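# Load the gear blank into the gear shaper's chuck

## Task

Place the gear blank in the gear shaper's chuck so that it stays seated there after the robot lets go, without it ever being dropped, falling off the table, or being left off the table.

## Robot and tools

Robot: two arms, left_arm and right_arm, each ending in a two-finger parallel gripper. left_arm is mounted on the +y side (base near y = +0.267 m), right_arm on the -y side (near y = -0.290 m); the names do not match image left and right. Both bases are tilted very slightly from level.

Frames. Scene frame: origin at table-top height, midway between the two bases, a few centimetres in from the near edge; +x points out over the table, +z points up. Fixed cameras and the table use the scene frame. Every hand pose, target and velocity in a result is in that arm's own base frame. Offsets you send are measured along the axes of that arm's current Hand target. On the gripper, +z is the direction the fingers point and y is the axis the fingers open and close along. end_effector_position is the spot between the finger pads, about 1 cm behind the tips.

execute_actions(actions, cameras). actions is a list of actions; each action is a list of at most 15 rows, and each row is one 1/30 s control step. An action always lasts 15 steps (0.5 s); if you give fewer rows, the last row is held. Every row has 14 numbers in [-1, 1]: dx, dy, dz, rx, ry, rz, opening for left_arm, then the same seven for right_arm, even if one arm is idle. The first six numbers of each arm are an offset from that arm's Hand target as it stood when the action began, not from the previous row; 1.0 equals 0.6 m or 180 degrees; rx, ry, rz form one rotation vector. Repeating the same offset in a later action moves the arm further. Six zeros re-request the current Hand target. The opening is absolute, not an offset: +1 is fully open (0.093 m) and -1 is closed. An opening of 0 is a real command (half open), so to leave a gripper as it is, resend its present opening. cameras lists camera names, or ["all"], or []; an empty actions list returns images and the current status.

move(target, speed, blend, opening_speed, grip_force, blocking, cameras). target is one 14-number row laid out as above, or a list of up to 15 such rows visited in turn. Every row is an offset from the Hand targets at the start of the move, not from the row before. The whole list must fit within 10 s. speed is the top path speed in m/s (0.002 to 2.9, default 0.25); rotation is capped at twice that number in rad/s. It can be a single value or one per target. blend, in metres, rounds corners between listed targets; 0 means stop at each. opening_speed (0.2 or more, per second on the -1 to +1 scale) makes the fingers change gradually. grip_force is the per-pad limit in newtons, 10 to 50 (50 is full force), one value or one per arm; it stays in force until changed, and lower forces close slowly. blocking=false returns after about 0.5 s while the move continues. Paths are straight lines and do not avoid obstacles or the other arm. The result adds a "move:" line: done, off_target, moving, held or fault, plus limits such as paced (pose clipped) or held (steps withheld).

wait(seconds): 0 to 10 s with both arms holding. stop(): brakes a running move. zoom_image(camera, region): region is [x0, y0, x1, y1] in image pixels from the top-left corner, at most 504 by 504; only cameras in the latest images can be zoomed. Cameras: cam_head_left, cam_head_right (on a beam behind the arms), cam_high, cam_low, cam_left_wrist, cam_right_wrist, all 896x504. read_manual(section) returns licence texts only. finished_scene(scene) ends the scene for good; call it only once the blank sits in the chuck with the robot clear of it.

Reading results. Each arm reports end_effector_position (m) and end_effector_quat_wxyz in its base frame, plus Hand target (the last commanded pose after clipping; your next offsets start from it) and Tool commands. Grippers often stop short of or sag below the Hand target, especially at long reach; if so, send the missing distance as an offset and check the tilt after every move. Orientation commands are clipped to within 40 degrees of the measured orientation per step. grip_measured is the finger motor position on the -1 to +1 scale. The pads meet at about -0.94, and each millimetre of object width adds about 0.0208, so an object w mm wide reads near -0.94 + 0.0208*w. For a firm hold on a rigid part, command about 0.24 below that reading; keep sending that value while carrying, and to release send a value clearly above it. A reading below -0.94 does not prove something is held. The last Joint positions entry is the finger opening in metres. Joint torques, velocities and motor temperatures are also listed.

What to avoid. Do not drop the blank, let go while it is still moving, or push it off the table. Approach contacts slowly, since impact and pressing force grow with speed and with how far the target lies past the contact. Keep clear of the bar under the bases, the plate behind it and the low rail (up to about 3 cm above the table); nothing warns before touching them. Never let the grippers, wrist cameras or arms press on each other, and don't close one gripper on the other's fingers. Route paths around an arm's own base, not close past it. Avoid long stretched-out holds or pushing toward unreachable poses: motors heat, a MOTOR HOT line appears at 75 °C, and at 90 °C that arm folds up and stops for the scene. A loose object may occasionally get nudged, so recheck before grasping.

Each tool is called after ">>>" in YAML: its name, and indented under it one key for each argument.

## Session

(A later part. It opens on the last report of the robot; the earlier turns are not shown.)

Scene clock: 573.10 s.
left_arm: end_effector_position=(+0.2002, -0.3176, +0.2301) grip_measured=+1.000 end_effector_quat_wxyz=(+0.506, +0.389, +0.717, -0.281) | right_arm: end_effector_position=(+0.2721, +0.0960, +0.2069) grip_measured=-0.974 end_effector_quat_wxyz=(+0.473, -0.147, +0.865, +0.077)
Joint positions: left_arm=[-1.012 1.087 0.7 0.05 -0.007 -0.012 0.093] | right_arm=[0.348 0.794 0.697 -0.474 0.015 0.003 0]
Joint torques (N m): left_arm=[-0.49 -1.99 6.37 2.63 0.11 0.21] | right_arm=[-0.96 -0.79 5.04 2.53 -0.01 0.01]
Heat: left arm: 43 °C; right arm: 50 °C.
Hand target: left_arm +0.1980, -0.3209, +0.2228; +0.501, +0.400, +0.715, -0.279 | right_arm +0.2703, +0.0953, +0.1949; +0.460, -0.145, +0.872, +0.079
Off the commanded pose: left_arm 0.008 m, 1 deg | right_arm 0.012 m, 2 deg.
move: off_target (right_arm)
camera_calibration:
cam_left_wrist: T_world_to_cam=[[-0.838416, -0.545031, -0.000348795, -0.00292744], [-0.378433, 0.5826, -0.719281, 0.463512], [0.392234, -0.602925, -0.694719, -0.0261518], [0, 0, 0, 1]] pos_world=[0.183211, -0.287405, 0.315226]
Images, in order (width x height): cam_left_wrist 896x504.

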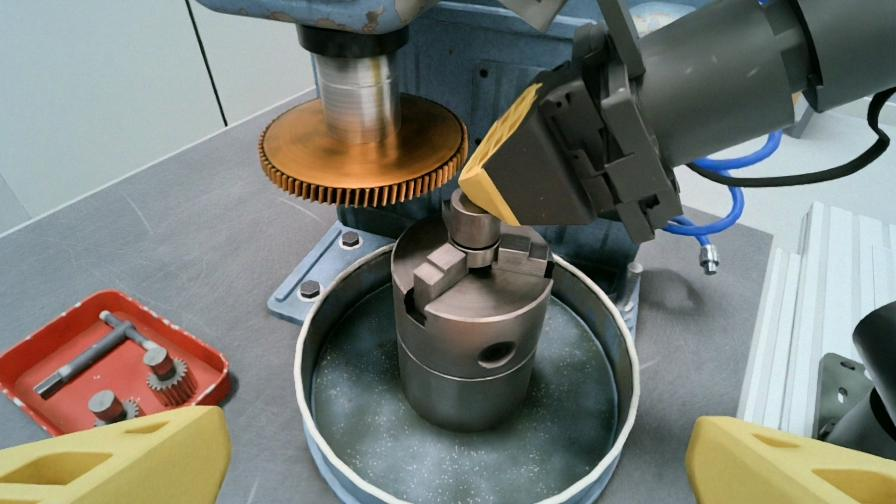

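>>> move:
  target: [0,0,0,0,0,0,1,-0.06,0,-0.12,0,0,0,-0.98]
  speed: 0.15
  cameras: ["cam_left_wrist"]

>>> zoom_image:
  camera: "cam_left_wrist"
  region: [420, 150, 540, 290]

Scene clock: 577.40 s.
left_arm: end_effector_position=(+0.2002, -0.3176, +0.2301) grip_measured=+1.000 end_effector_quat_wxyz=(+0.506, +0.389, +0.717, -0.281) | right_arm: end_effector_position=(+0.2350, +0.0825, +0.2572) grip_measured=-0.974 end_effector_quat_wxyz=(+0.457, -0.149, +0.874, +0.074)
Joint positions: left_arm=[-1.012 1.087 0.7 0.05 -0.007 -0.012 0.093] | right_arm=[0.348 0.722 0.923 -0.808 0.015 0.003 0]
Joint torques (N m): left_arm=[-0.54 -2 6.35 2.63 0.1 0.2] | right_arm=[-0.87 -0.21 8.85 2.36 -0.03 0.02]
Heat: left arm: 43 °C; right arm: 50 °C.
Hand target: left_arm +0.1980, -0.3209, +0.2228; +0.501, +0.400, +0.715, -0.279 | right_arm +0.2333, +0.0822, +0.2652; +0.460, -0.145, +0.872, +0.079
Off the commanded pose: left_arm 0.008 m, 1 deg | right_arm 0.008 m, 1 deg.
move: done
camera_calibration:
cam_left_wrist: T_world_to_cam=[[-0.838416, -0.545031, -0.000348795, -0.00292744], [-0.378433, 0.5826, -0.719281, 0.463512], [0.392234, -0.602925, -0.694719, -0.0261518], [0, 0, 0, 1]] pos_world=[0.183211, -0.287405, 0.315226]
Images, in order (width x height): cam_left_wrist 896x504.

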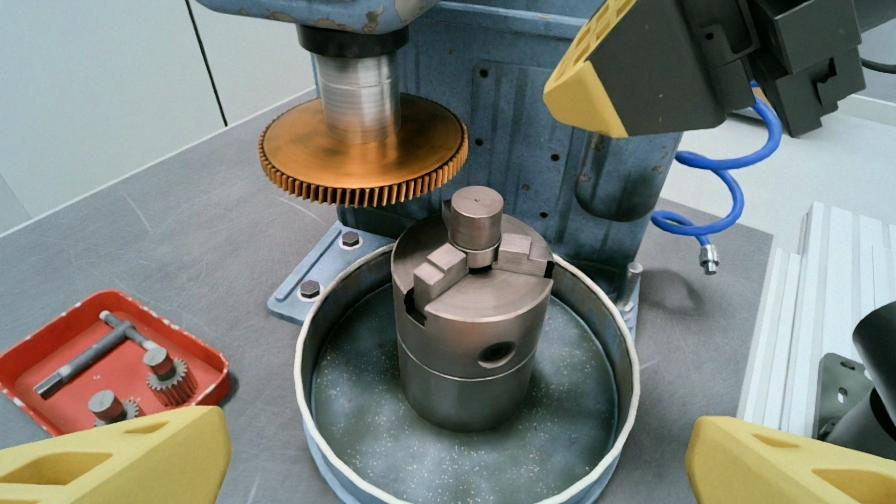

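Scaled by 3.600 from the camera's 896x504 image, which has a finer 1280x720 frame.

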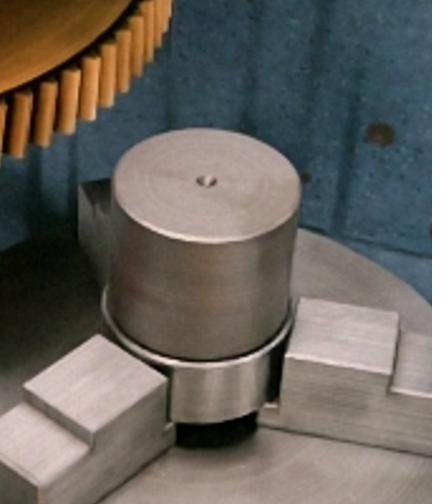

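>>> finished_scene:
  scene: 1

The scene is finished: the task was done.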